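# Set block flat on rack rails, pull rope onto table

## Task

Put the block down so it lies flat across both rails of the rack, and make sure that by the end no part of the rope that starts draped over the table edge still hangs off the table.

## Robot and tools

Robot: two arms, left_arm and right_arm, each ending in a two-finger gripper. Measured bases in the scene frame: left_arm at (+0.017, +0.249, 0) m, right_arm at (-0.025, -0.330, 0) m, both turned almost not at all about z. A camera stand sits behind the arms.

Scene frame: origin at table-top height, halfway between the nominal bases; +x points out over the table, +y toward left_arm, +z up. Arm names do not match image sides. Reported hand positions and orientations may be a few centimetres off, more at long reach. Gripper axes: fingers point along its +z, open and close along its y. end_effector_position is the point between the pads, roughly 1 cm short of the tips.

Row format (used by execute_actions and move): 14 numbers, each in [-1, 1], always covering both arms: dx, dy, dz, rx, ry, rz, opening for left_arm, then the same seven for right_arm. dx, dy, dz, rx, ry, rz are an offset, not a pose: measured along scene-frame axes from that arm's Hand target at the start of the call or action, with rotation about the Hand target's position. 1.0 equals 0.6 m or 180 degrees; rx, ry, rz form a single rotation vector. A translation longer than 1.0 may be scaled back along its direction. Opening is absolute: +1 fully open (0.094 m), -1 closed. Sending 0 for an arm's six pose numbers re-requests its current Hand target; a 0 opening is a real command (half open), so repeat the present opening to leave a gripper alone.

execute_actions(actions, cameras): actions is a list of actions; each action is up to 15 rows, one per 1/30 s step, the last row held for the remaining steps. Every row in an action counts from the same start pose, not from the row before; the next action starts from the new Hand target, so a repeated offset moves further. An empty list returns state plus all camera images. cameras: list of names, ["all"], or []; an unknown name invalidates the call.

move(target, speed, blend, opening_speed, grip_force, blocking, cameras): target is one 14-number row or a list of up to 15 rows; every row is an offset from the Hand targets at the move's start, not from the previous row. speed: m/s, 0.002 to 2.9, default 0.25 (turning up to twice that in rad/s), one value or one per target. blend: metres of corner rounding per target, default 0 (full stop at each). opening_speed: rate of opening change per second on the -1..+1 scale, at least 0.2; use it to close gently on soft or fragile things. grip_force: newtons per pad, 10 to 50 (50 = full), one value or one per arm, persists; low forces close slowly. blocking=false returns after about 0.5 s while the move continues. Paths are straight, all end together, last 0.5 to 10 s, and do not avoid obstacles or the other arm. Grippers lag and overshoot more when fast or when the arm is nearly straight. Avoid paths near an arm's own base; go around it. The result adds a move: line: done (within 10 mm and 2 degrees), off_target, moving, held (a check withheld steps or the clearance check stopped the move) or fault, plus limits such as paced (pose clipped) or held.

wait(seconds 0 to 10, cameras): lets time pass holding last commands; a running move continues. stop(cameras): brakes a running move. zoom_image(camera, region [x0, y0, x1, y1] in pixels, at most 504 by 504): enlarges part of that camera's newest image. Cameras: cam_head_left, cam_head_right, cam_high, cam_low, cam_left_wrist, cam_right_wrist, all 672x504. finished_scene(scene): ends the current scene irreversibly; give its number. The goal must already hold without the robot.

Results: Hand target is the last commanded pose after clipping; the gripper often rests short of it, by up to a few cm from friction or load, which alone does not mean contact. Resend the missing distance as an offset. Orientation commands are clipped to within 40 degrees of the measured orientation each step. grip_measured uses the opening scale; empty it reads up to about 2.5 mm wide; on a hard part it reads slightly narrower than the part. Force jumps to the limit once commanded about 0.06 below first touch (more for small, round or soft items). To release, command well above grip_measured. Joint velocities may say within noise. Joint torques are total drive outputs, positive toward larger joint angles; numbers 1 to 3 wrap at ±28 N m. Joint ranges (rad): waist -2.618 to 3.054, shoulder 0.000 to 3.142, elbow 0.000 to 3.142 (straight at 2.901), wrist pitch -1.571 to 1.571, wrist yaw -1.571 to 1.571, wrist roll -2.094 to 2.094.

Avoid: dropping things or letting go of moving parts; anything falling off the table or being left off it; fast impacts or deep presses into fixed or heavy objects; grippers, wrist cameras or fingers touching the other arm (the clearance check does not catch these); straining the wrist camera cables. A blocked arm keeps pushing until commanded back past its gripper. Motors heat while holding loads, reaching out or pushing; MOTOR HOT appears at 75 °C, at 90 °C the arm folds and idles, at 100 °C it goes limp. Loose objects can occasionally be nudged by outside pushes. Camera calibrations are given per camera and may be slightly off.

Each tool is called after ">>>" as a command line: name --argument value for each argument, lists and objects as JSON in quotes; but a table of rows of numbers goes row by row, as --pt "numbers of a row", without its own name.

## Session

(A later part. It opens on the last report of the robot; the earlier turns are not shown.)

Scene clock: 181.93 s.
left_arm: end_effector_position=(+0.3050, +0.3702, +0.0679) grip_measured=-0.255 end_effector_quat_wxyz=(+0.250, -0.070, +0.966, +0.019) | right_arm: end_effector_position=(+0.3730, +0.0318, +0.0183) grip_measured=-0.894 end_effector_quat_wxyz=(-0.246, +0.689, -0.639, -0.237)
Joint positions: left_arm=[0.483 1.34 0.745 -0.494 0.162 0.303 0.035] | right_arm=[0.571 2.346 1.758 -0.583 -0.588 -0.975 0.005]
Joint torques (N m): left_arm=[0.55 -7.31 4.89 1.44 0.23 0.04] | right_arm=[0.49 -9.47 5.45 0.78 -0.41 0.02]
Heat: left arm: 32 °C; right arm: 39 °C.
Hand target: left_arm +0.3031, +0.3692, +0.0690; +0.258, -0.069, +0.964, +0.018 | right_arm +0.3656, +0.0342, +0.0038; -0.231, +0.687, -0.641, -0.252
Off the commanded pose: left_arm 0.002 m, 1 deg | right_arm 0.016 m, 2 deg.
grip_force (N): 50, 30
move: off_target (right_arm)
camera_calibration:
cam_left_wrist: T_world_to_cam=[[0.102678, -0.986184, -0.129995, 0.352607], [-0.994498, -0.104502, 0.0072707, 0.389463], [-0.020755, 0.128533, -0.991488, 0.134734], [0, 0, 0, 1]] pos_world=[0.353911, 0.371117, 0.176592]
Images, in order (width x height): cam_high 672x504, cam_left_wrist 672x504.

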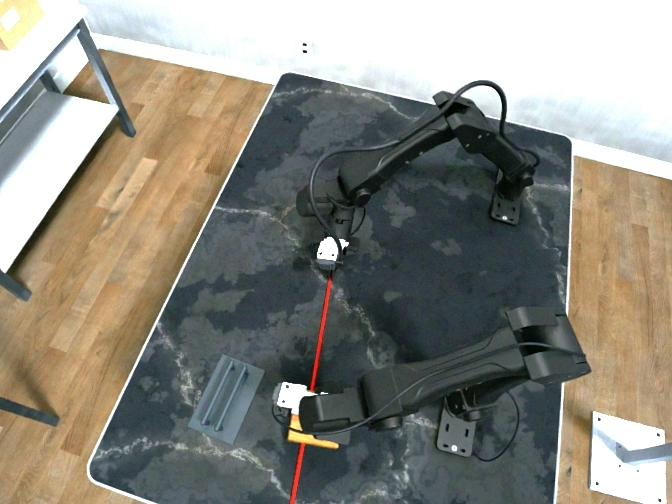

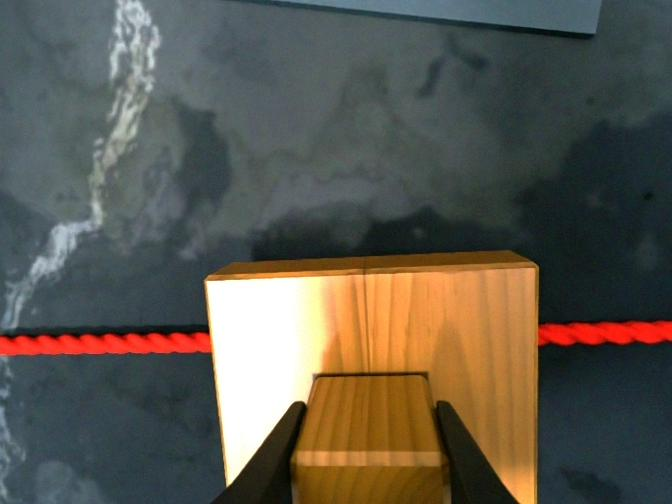

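>>> move --target '[0, 0, 0.13, 0, 0, 0, -0.6, 0, 0, 0, 0, 0, 0, -1.0]' --speed 0.12 --cameras '["cam_high", "cam_left_wrist", "cam_low", "cam_right_wrist"]'

Scene clock: 184.60 s.
left_arm: end_effector_position=(+0.2937, +0.3643, +0.1246) grip_measured=-0.255 end_effector_quat_wxyz=(+0.224, -0.073, +0.972, +0.009) | right_arm: end_effector_position=(+0.3730, +0.0318, +0.0183) grip_measured=-0.894 end_effector_quat_wxyz=(-0.246, +0.689, -0.639, -0.237)
Joint positions: left_arm=[0.483 1.281 0.958 -0.822 0.161 0.304 0.035] | right_arm=[0.571 2.346 1.758 -0.583 -0.588 -0.975 0.005]
Joint torques (N m): left_arm=[0.54 -7.6 10.36 1.18 0.21 0.04] | right_arm=[0.53 -9.46 5.44 0.78 -0.41 0.01]
Heat: left arm: 32 °C; right arm: 39 °C.
Hand target: left_arm +0.3031, +0.3693, +0.1470; +0.258, -0.069, +0.964, +0.018 | right_arm +0.3656, +0.0342, +0.0038; -0.231, +0.687, -0.641, -0.252
Off the commanded pose: left_arm 0.025 m, 4 deg | right_arm 0.016 m, 2 deg.
grip_force (N): 50, 30
move: off_target (left_arm, right_arm)
camera_calibration:
cam_left_wrist: T_world_to_cam=[[0.096441, -0.989319, -0.109301, 0.355678], [-0.992846, -0.103384, 0.0597344, 0.369746], [-0.0703964, 0.102759, -0.992212, 0.215596], [0, 0, 0, 1]] pos_world=[0.347976, 0.367951, 0.230707]
cam_right_wrist: T_world_to_cam=[[0.993186, -0.0201579, -0.114781, -0.357348], [-0.0408944, -0.982578, -0.181293, 0.099586], [-0.109127, 0.184752, -0.976708, 0.158258], [0, 0, 0, 1]] pos_world=[0.376256, 0.0614092, 0.131609]
Images, in order (width x height): cam_high 672x504, cam_low 672x504, cam_left_wrist 672x504, cam_right_wrist 672x504.

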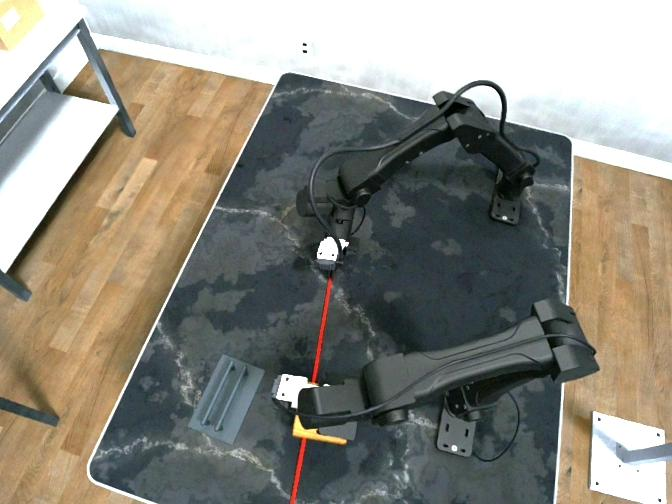

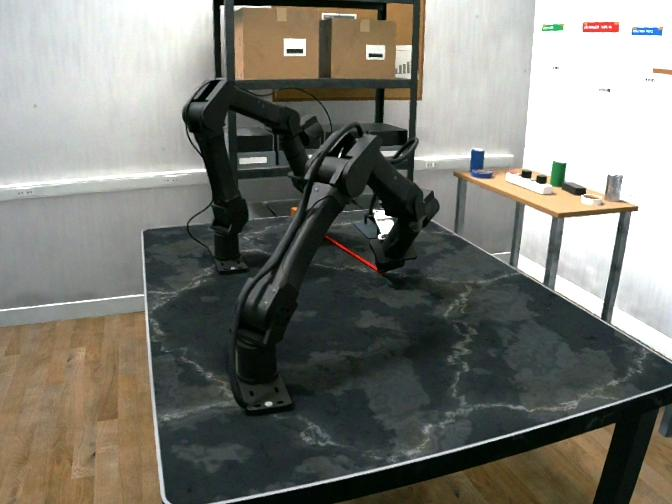

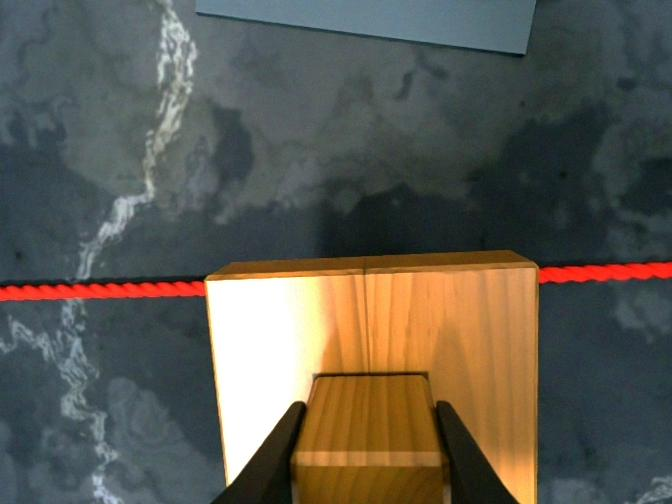

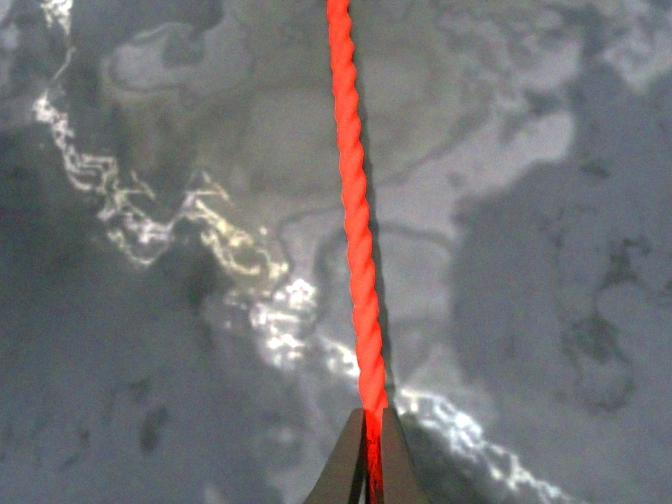

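>>> move --target '[0.3417, 0.0512, 0.055, 0.0024, -0.0165, -0.0578, -0.6, 0.02, -0.55, 0.025, -0.1386, -0.009, -0.133, -1.0]' --speed 0.15 --cameras '["all"]'

Scene clock: 198.40 s.
left_arm: end_effector_position=(+0.4955, +0.4019, +0.1658) grip_measured=-0.255 end_effector_quat_wxyz=(+0.261, +0.009, +0.965, -0.002) | right_arm: end_effector_position=(+0.3864, -0.2898, +0.0160) grip_measured=-0.894 end_effector_quat_wxyz=(+0.146, -0.575, +0.803, +0.051)
Joint positions: left_arm=[0.372 2.015 1.88 -0.943 0.195 0.346 0.035] | right_arm=[0.006 2.022 1.376 -0.747 -0.256 -1.238 0.005]
Joint torques (N m): left_arm=[-0.54 -11.99 11.18 1.37 0.33 0.03] | right_arm=[-0.43 -10.62 4.01 0.27 0.08 -0.12]
Heat: left arm: 33 °C; right arm: 38 °C.
Hand target: left_arm +0.5081, +0.4000, +0.1799; +0.284, +0.019, +0.959, -0.003 | right_arm +0.3777, -0.2957, +0.0189; +0.134, -0.577, +0.804, +0.046
Off the commanded pose: left_arm 0.019 m, 3 deg | right_arm 0.011 m, 2 deg.
grip_force (N): 50, 30
move: off_target (left_arm, right_arm)
camera_calibration:
cam_left_wrist: T_world_to_cam=[[-0.0571138, -0.990027, -0.128781, 0.457553], [-0.998136, 0.0594005, -0.0139832, 0.520983], [0.0214934, 0.127743, -0.991574, 0.211053], [0, 0, 0, 1]] pos_world=[0.541609, 0.395082, 0.275484]
cam_right_wrist: T_world_to_cam=[[0.889529, -0.456412, -0.0206426, -0.465234], [-0.44302, -0.872709, 0.205215, -0.0352363], [-0.111678, -0.173399, -0.978499, 0.114183], [0, 0, 0, 1]] pos_world=[0.41098, -0.22329, 0.109355]

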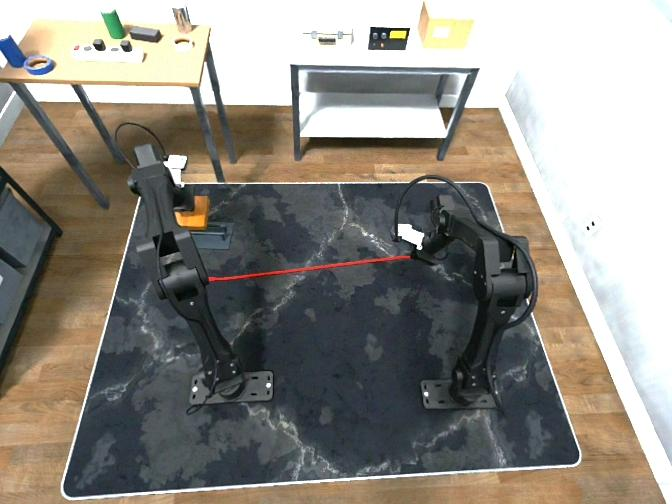

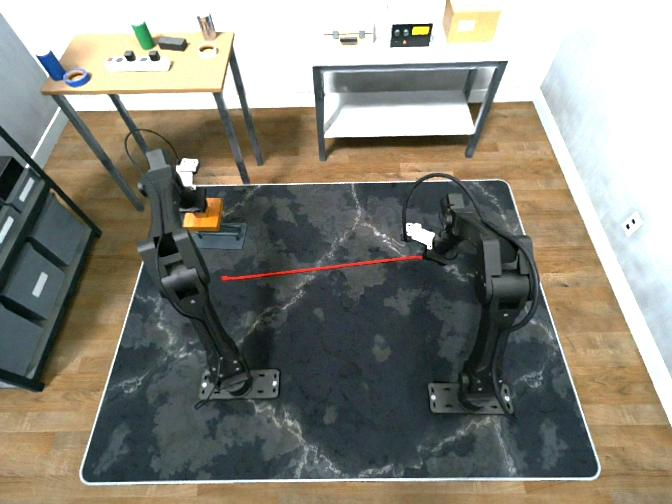

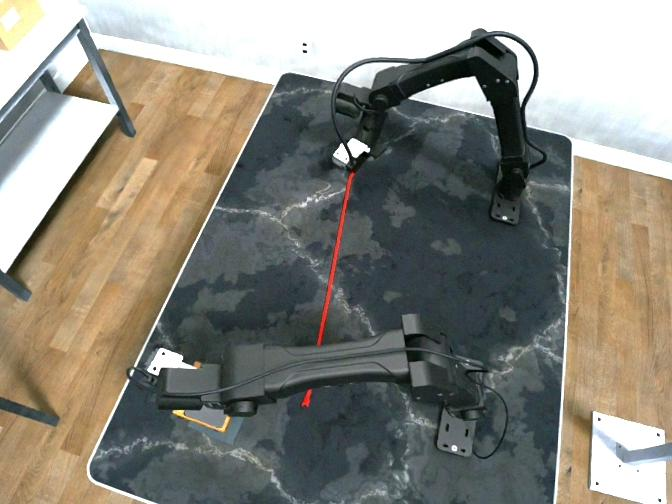

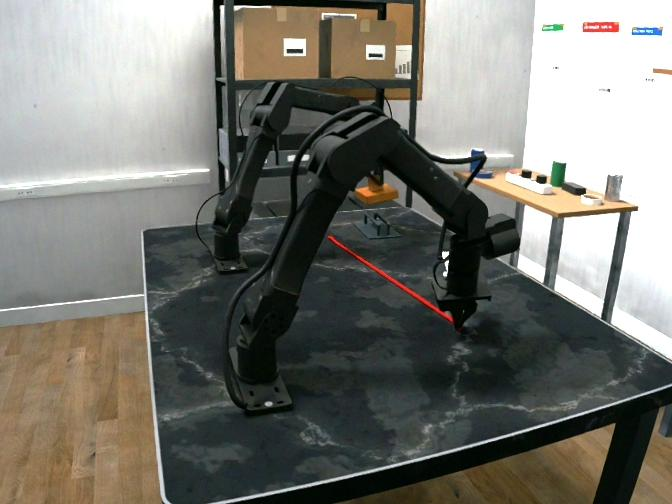

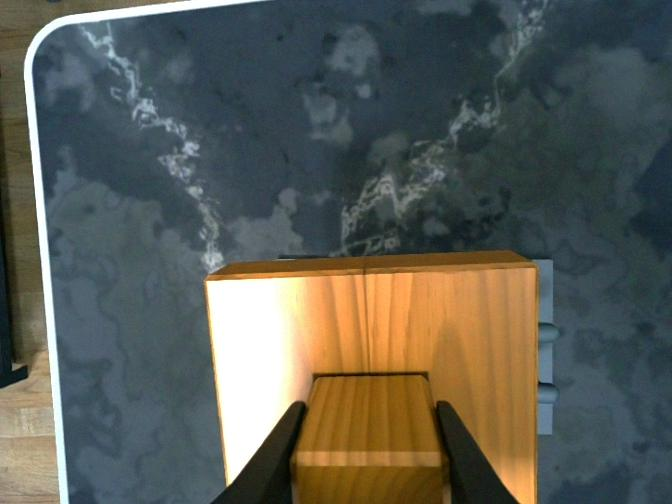

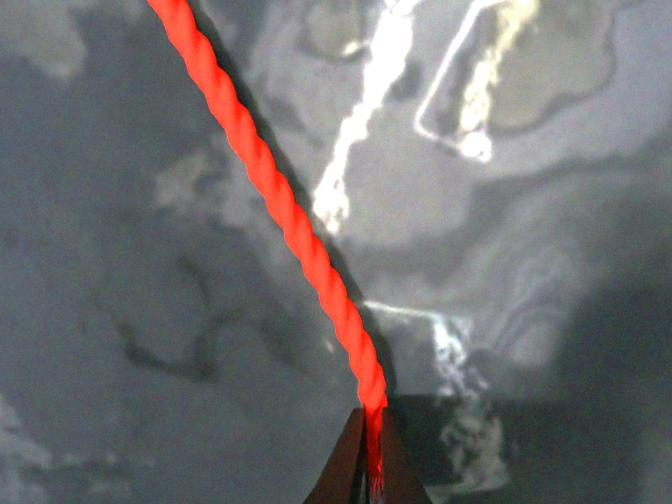

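>>> zoom_image --camera "cam_low" --region '[330, 160, 430, 245]'

Scaled by 5.040 from the camera's 672x504 image, which has a finer 960x720 frame.

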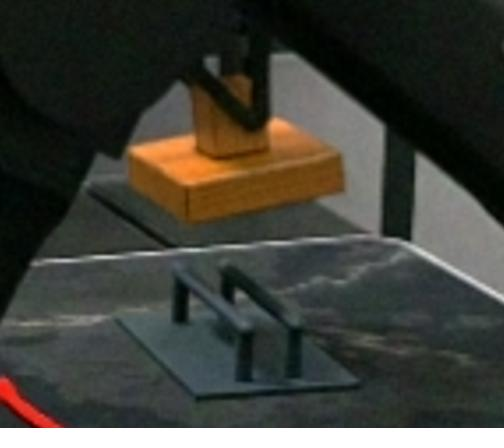

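>>> move --pt "-0.0017 -0.0333 -0.0733 0.0015 0.0389 0 -0.6 0 0 0 0 0 0 -0.5" --pt "-0.0017 -0.0333 -0.0733 0.0015 0.0389 0 -0.6 0 0 0.15 0 0 0 -0.5" --speed 0.12 --opening_speed 0.6 --cameras '["cam_low", "cam_left_wrist", "cam_right_wrist", "cam_high"]'

>>> zoom_image --camera "cam_low" --region '[330, 160, 430, 245]'

Scene clock: 223.47 s.
left_arm: end_effector_position=(+0.4996, +0.3790, +0.1286) grip_measured=-0.255 end_effector_quat_wxyz=(+0.211, +0.021, +0.977, -0.004) | right_arm: end_effector_position=(+0.3722, -0.2951, +0.0874) grip_measured=-0.502 end_effector_quat_wxyz=(+0.110, -0.574, +0.809, +0.058)
Joint positions: left_arm=[0.308 2.084 1.88 -0.964 0.144 0.326 0.035] | right_arm=[0.006 1.954 1.588 -1.094 -0.224 -1.238 0.023]
Joint torques (N m): left_arm=[-0.24 -12.82 9.06 1.21 0.12 -0.06] | right_arm=[-0.46 -11.43 7.5 0.33 -0.18 -0.14]
Heat: left arm: 35 °C; right arm: 38 °C.
Hand target: left_arm +0.5071, +0.3799, +0.1358; +0.224, +0.020, +0.974, -0.002 | right_arm +0.3777, -0.2957, +0.1089; +0.134, -0.577, +0.804, +0.046
Off the commanded pose: left_arm 0.010 m, 2 deg | right_arm 0.022 m, 3 deg.
grip_force (N): 50, 30
move: off_target (right_arm)
camera_calibration:
cam_left_wrist: T_world_to_cam=[[-0.0942247, -0.987778, -0.124165, 0.447414], [-0.992692, 0.0837759, 0.0868541, 0.500886], [-0.0753905, 0.131442, -0.988453, 0.223651], [0, 0, 0, 1]] pos_world=[0.556245, 0.370586, 0.233117]
cam_right_wrist: T_world_to_cam=[[0.884819, -0.461098, -0.0669694, -0.449161], [-0.430474, -0.863988, 0.261183, -0.0677585], [-0.178292, -0.202271, -0.962963, 0.196345], [0, 0, 0, 1]] pos_world=[0.403265, -0.225935, 0.17669]
Images, in order (width x height): cam_high 672x504, cam_low 672x504, cam_left_wrist 672x504, cam_right_wrist 672x504.

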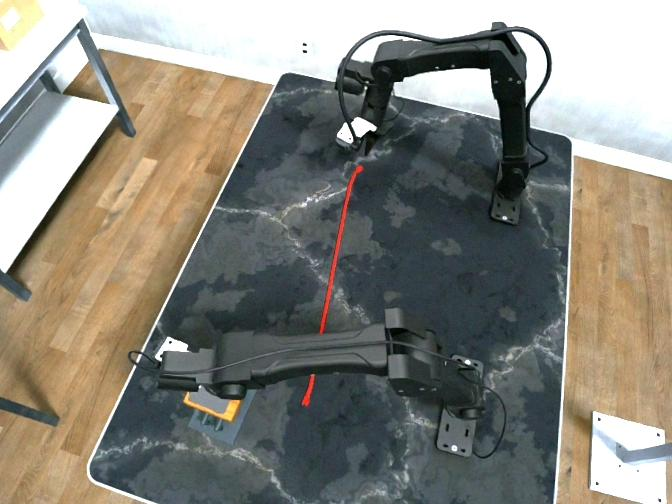

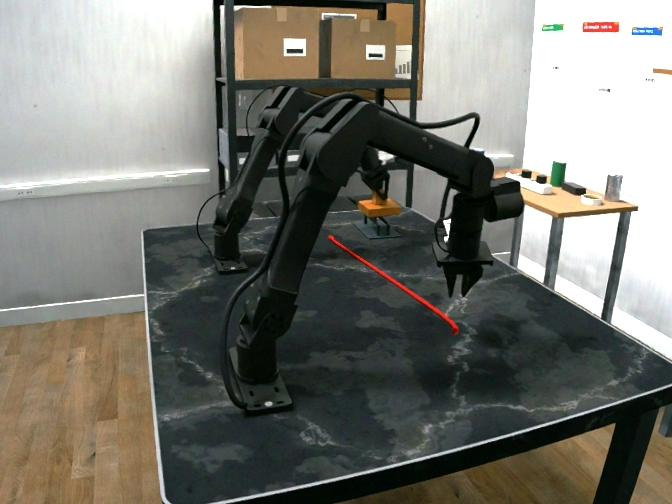

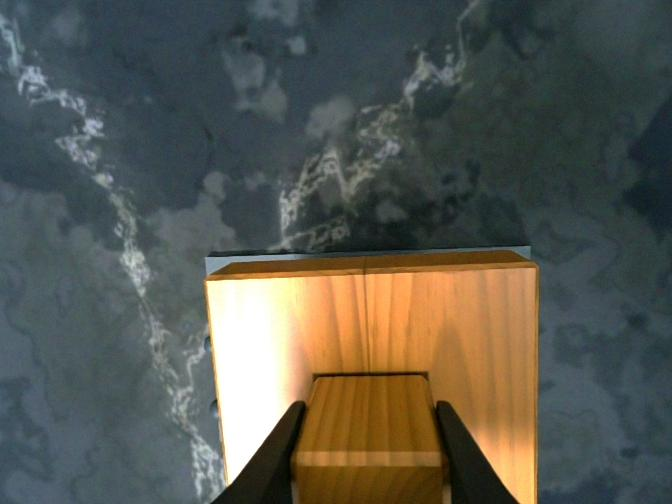

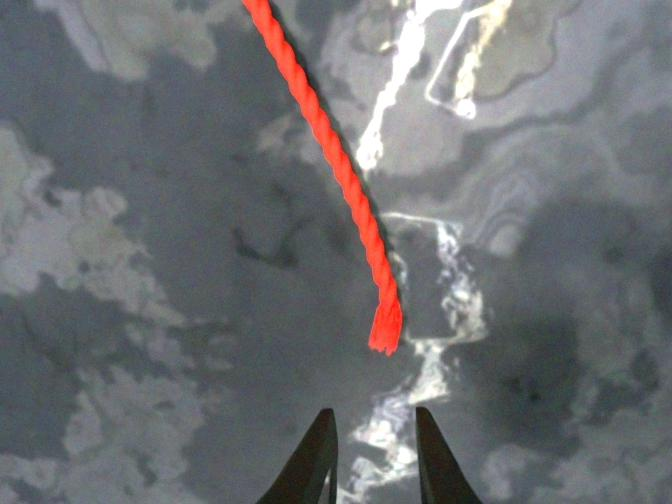

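Scaled by 5.040 from the camera's 672x504 image, which has a finer 960x720 frame.

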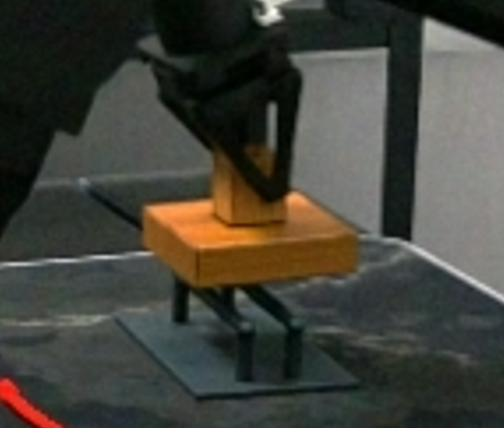

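>>> move --target '[0.0, 0.0, -0.025, 0, 0, 0, -0.6, 0, 0, 0.03, 0, 0, 0, -0.5]' --speed 0.04

>>> move --target '[0.0, 0.0, -0.01, 0, 0, 0, -0.6, 0, 0, 0.0, 0, 0, 0, -0.5]' --speed 0.03 --cameras '["cam_low"]'

>>> zoom_image --camera "cam_low" --region '[330, 160, 430, 245]'

Scene clock: 231.03 s.
left_arm: end_effector_position=(+0.5027, +0.3801, +0.1241) grip_measured=-0.255 end_effector_quat_wxyz=(+0.218, +0.021, +0.976, -0.002) | right_arm: end_effector_position=(+0.3725, -0.2952, +0.1036) grip_measured=-0.502 end_effector_quat_wxyz=(+0.108, -0.574, +0.810, +0.059)
Joint positions: left_arm=[0.308 2.084 1.856 -0.927 0.144 0.326 0.035] | right_arm=[0.006 1.954 1.654 -1.164 -0.224 -1.238 0.023]
Joint torques (N m): left_arm=[-0.16 -12.89 5.89 1.46 0.12 -0.06] | right_arm=[-0.47 -11.62 7.75 0.28 -0.18 -0.15]
Motor temperatures (°C): left_arm=[25 32 35 29 23 21 26] | right_arm=[27 31 38 25 22 23 26]
Heat: left arm: 35 °C; right arm: 38 °C.
Hand target: left_arm +0.5072, +0.3800, +0.1210; +0.225, +0.020, +0.974, -0.002 | right_arm +0.3776, -0.2957, +0.1268; +0.134, -0.577, +0.804, +0.046
Off the commanded pose: left_arm 0.005 m, 1 deg | right_arm 0.024 m, 3 deg.
grip_force (N): 50, 30
move: off_target (right_arm)

Scene clock: 231.97 s.
left_arm: end_effector_position=(+0.5029, +0.3802, +0.1187) grip_measured=-0.255 end_effector_quat_wxyz=(+0.218, +0.021, +0.976, -0.002) | right_arm: end_effector_position=(+0.3724, -0.2952, +0.1036) grip_measured=-0.502 end_effector_quat_wxyz=(+0.108, -0.574, +0.810, +0.060)
Joint positions: left_arm=[0.308 2.084 1.834 -0.903 0.144 0.326 0.035] | right_arm=[0.006 1.954 1.654 -1.165 -0.224 -1.238 0.023]
Joint torques (N m): left_arm=[-0.23 -12.92 5.85 1.48 0.14 -0.06] | right_arm=[-0.43 -11.66 7.72 0.27 -0.18 -0.15]
Heat: left arm: 35 °C; right arm: 38 °C.
Hand target: left_arm +0.5072, +0.3799, +0.1150; +0.225, +0.020, +0.974, -0.002 | right_arm +0.3776, -0.2957, +0.1268; +0.134, -0.577, +0.804, +0.046
Off the commanded pose: left_arm 0.006 m, 1 deg | right_arm 0.024 m, 3 deg.
grip_force (N): 50, 30
move: off_target (right_arm)
Images, in order (width x height): cam_low 672x504.

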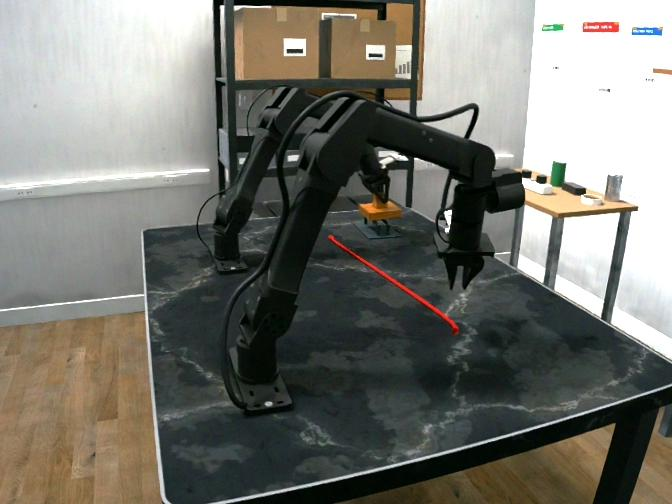

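Scaled by 5.040 from the camera's 672x504 image, which has a finer 960x720 frame.

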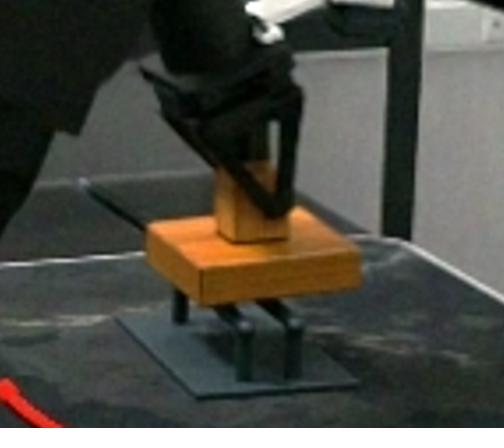

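>>> move --target '[-0.0067, 0.0, -0.012, 0.0007, 0.0167, 0, -0.6, 0, 0, 0.0, 0, 0, 0, -0.5]' --speed 0.03 --cameras '["cam_low", "cam_left_wrist"]'

>>> zoom_image --camera "cam_low" --region '[330, 160, 430, 245]'

Scene clock: 236.40 s.
left_arm: end_effector_position=(+0.4993, +0.3815, +0.1099) grip_measured=-0.255 end_effector_quat_wxyz=(+0.203, +0.019, +0.979, +0.000) | right_arm: end_effector_position=(+0.3724, -0.2952, +0.1036) grip_measured=-0.502 end_effector_quat_wxyz=(+0.108, -0.574, +0.810, +0.060)
Joint positions: left_arm=[0.308 2.099 1.834 -0.917 0.131 0.326 0.035] | right_arm=[0.006 1.954 1.654 -1.165 -0.224 -1.238 0.023]
Joint torques (N m): left_arm=[-0.55 -11.6 9.36 0.94 0.08 -0.05] | right_arm=[-0.46 -11.66 7.75 0.27 -0.18 -0.15]
Heat: left arm: 34 °C; right arm: 38 °C.
Hand target: left_arm +0.5032, +0.3800, +0.1079; +0.199, +0.020, +0.980, -0.001 | right_arm +0.3776, -0.2957, +0.1268; +0.134, -0.577, +0.804, +0.046
Off the commanded pose: left_arm 0.005 m, 1 deg | right_arm 0.024 m, 3 deg.
grip_force (N): 50, 30
move: off_target (right_arm)
camera_calibration:
cam_left_wrist: T_world_to_cam=[[-0.0910946, -0.98727, -0.130385, 0.446455], [-0.991499, 0.0777019, 0.104364, 0.501812], [-0.0929043, 0.138784, -0.985955, 0.210438], [0, 0, 0, 1]] pos_world=[0.557766, 0.372575, 0.213323]
Images, in order (width x height): cam_low 672x504, cam_left_wrist 672x504.

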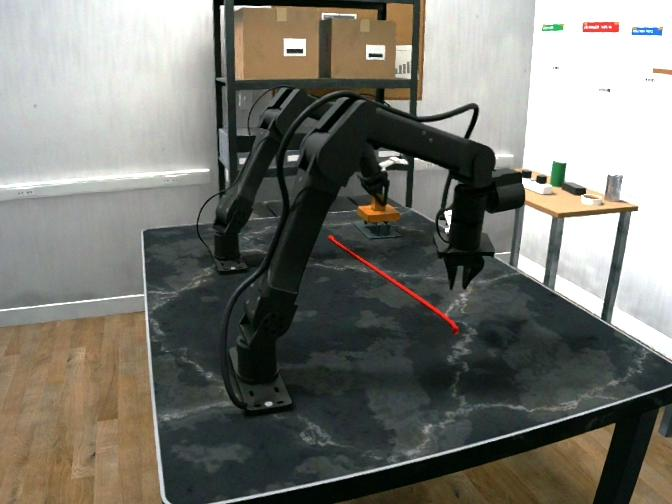

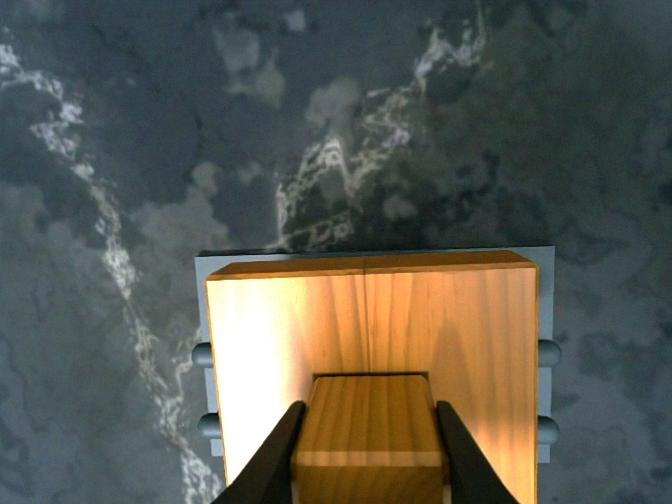

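Scaled by 5.040 from the camera's 672x504 image, which has a finer 960x720 frame.

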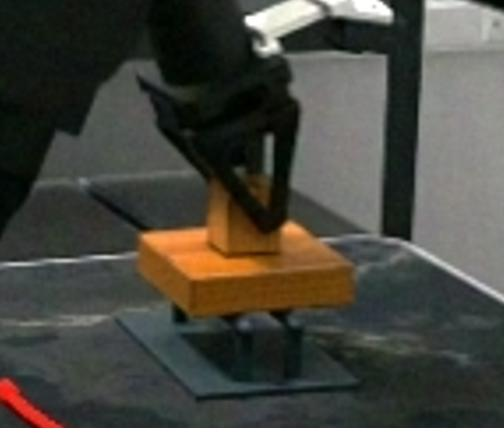

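>>> move --target '[0.0, 0.0, -0.01, 0, 0, 0, -0.6, 0, 0, 0.0, 0, 0, 0, -0.5]' --speed 0.02 --cameras '["cam_low"]'

>>> zoom_image --camera "cam_low" --region '[330, 160, 430, 245]'

Scene clock: 240.60 s.
left_arm: end_effector_position=(+0.4993, +0.3815, +0.1099) grip_measured=-0.255 end_effector_quat_wxyz=(+0.203, +0.019, +0.979, +0.000) | right_arm: end_effector_position=(+0.3724, -0.2952, +0.1036) grip_measured=-0.502 end_effector_quat_wxyz=(+0.108, -0.574, +0.810, +0.060)
Joint positions: left_arm=[0.308 2.099 1.834 -0.917 0.131 0.326 0.035] | right_arm=[0.006 1.954 1.654 -1.165 -0.224 -1.238 0.023]
Joint torques (N m): left_arm=[-0.59 -11.45 7.34 1.21 0.08 -0.02] | right_arm=[-0.47 -11.62 7.72 0.28 -0.18 -0.15]
Heat: left arm: 34 °C; right arm: 38 °C.
Hand target: left_arm +0.5032, +0.3800, +0.1019; +0.199, +0.020, +0.980, -0.001 | right_arm +0.3776, -0.2957, +0.1268; +0.134, -0.577, +0.804, +0.046
Off the commanded pose: left_arm 0.009 m, 1 deg | right_arm 0.024 m, 3 deg.
grip_force (N): 50, 30
move: off_target (right_arm)
Images, in order (width x height): cam_low 672x504.

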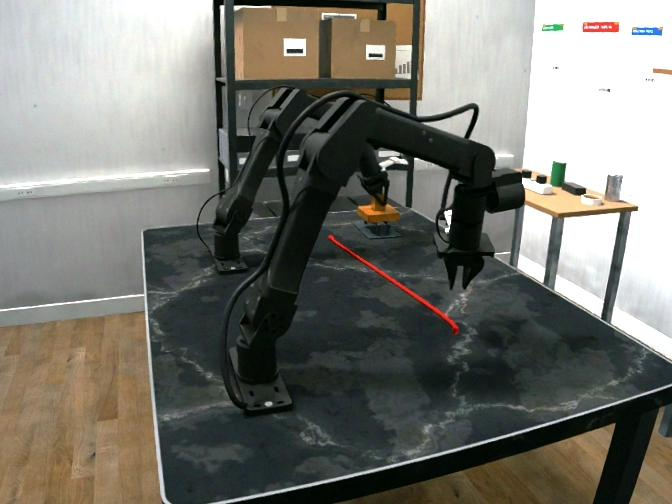

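Scaled by 5.040 from the camera's 672x504 image, which has a finer 960x720 frame.

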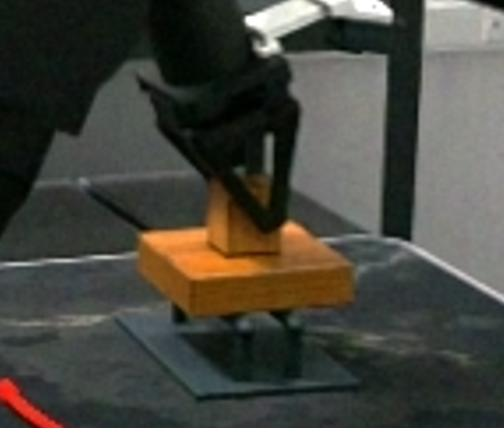

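>>> move --target '[0.0, 0.0, -0.01, 0, 0, 0, -0.6, 0, 0, 0.0, 0, 0, 0, -0.5]' --speed 0.02 --cameras '["cam_low"]'

>>> zoom_image --camera "cam_low" --region '[330, 160, 430, 245]'

Scene clock: 243.60 s.
left_arm: end_effector_position=(+0.4998, +0.3817, +0.1101) grip_measured=-0.255 end_effector_quat_wxyz=(+0.204, +0.019, +0.979, +0.000) | right_arm: end_effector_position=(+0.3724, -0.2952, +0.1036) grip_measured=-0.502 end_effector_quat_wxyz=(+0.108, -0.574, +0.810, +0.060)
Joint positions: left_arm=[0.308 2.099 1.834 -0.915 0.13 0.326 0.035] | right_arm=[0.006 1.954 1.654 -1.165 -0.224 -1.238 0.023]
Joint torques (N m): left_arm=[-0.51 -11.47 5.41 1.47 0.05 -0.04] | right_arm=[-0.44 -11.63 7.72 0.27 -0.18 -0.14]
Heat: left arm: 34 °C; right arm: 39 °C.
Hand target: left_arm +0.5032, +0.3799, +0.0959; +0.199, +0.020, +0.980, -0.002 | right_arm +0.3776, -0.2957, +0.1268; +0.134, -0.577, +0.804, +0.046
Off the commanded pose: left_arm 0.015 m, 1 deg | right_arm 0.024 m, 3 deg.
grip_force (N): 50, 30
move: off_target (left_arm, right_arm)
Images, in order (width x height): cam_low 672x504.

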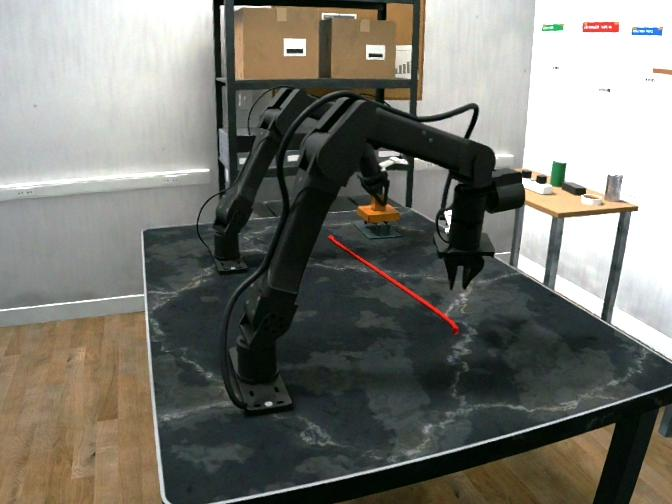

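Scaled by 5.040 from the camera's 672x504 image, which has a finer 960x720 frame.

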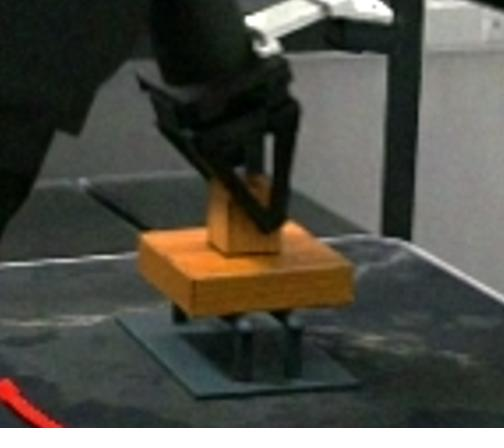

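>>> move --pt "0.0 0.0 0.018 0 0 0 0.3 0 0 0.0 0 0 0 -0.5" --pt "-0.06 0.0 0.17 0 0 0 0.3 0 0 0.0 0 0 0 -0.5" --speed '[0.05, 0.12]' --opening_speed 0.6 --cameras '["all"]'

>>> zoom_image --camera "cam_low" --region '[330, 160, 430, 245]'

Scene clock: 250.03 s.
left_arm: end_effector_position=(+0.4667, +0.3788, +0.1783) grip_measured=+0.298 end_effector_quat_wxyz=(+0.179, +0.017, +0.984, -0.005) | right_arm: end_effector_position=(+0.3724, -0.2952, +0.1036) grip_measured=-0.502 end_effector_quat_wxyz=(+0.108, -0.574, +0.810, +0.060)
Joint positions: left_arm=[0.324 2.044 2.044 -1.234 0.13 0.342 0.061] | right_arm=[0.006 1.954 1.654 -1.165 -0.224 -1.238 0.023]
Joint torques (N m): left_arm=[0.57 -14.74 9.02 0.88 0.2 0.05] | right_arm=[-0.44 -11.63 7.72 0.27 -0.18 -0.15]
Heat: left arm: 34 °C; right arm: 39 °C.
Hand target: left_arm +0.4671, +0.3800, +0.1979; +0.199, +0.020, +0.980, -0.001 | right_arm +0.3776, -0.2957, +0.1268; +0.134, -0.577, +0.804, +0.046
Off the commanded pose: left_arm 0.020 m, 2 deg | right_arm 0.024 m, 3 deg.
grip_force (N): 50, 30
move: off_target (left_arm, right_arm)
camera_calibration:
cam_left_wrist: T_world_to_cam=[[-0.0958477, -0.988643, -0.11575, 0.449869], [-0.985184, 0.0776065, 0.152936, 0.451055], [-0.142217, 0.128694, -0.981434, 0.301234], [0, 0, 0, 1]] pos_world=[0.530332, 0.370988, 0.278731]
cam_right_wrist: T_world_to_cam=[[0.884389, -0.461161, -0.0720252, -0.447546], [-0.429057, -0.863981, 0.263527, -0.0726936], [-0.183757, -0.202157, -0.961959, 0.214001], [0, 0, 0, 1]] pos_world=[0.403939, -0.225934, 0.192783]

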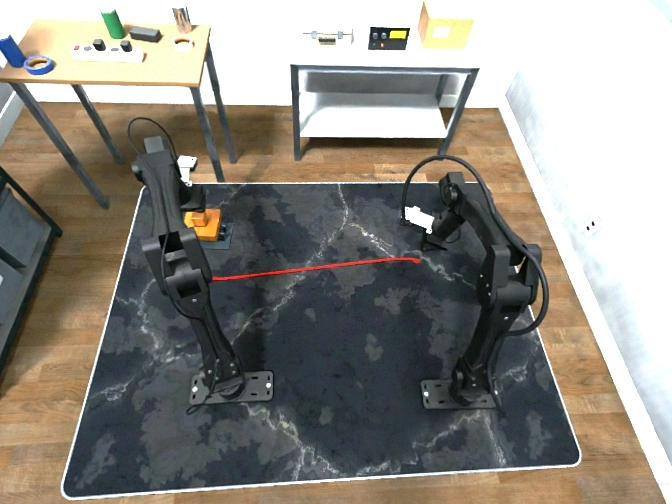

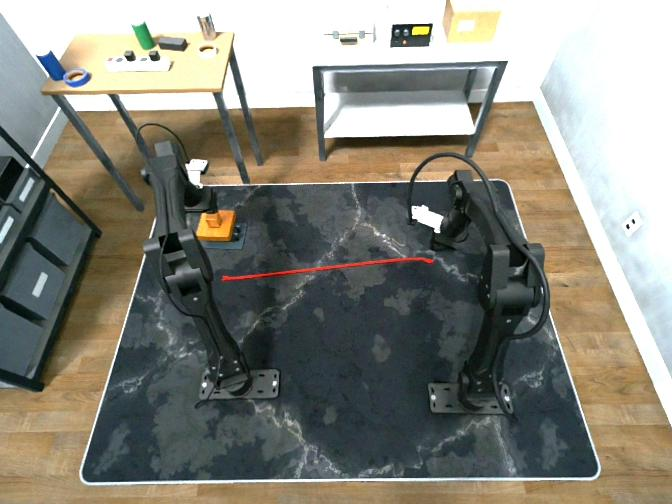

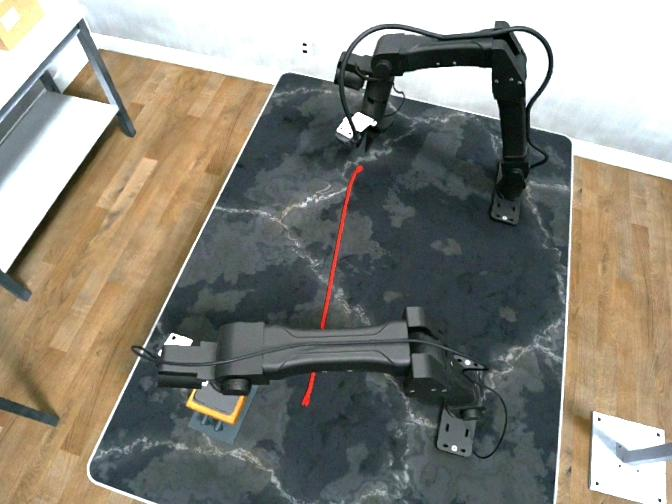

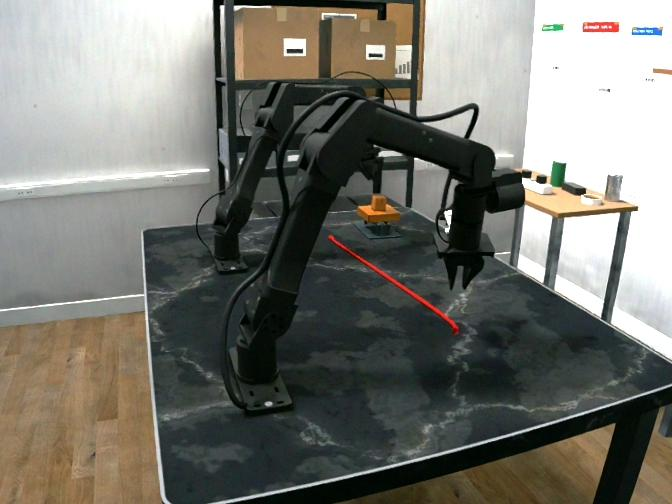

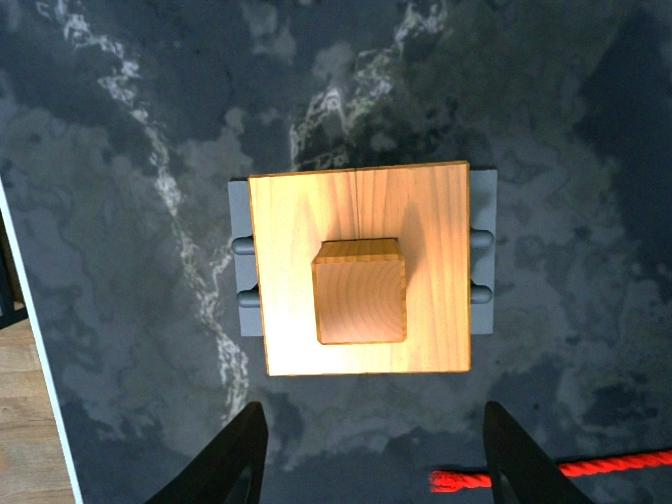

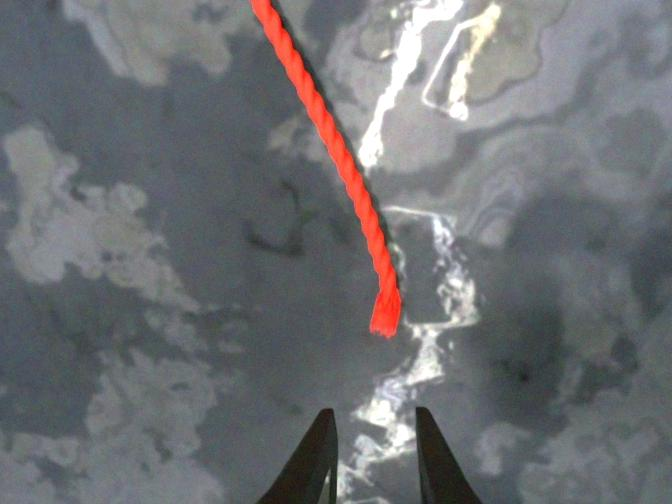

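Scaled by 5.040 from the camera's 672x504 image, which has a finer 960x720 frame.

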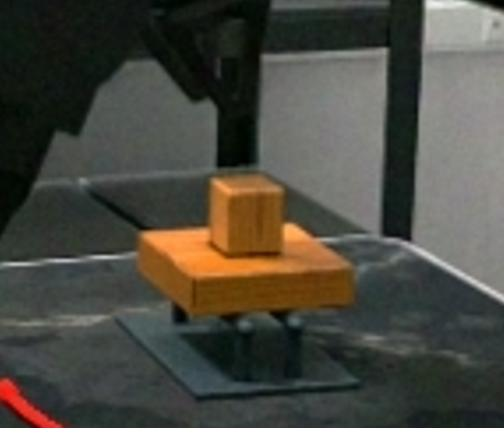

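>>> finished_scene --scene 1

The scene is finished: the task was done.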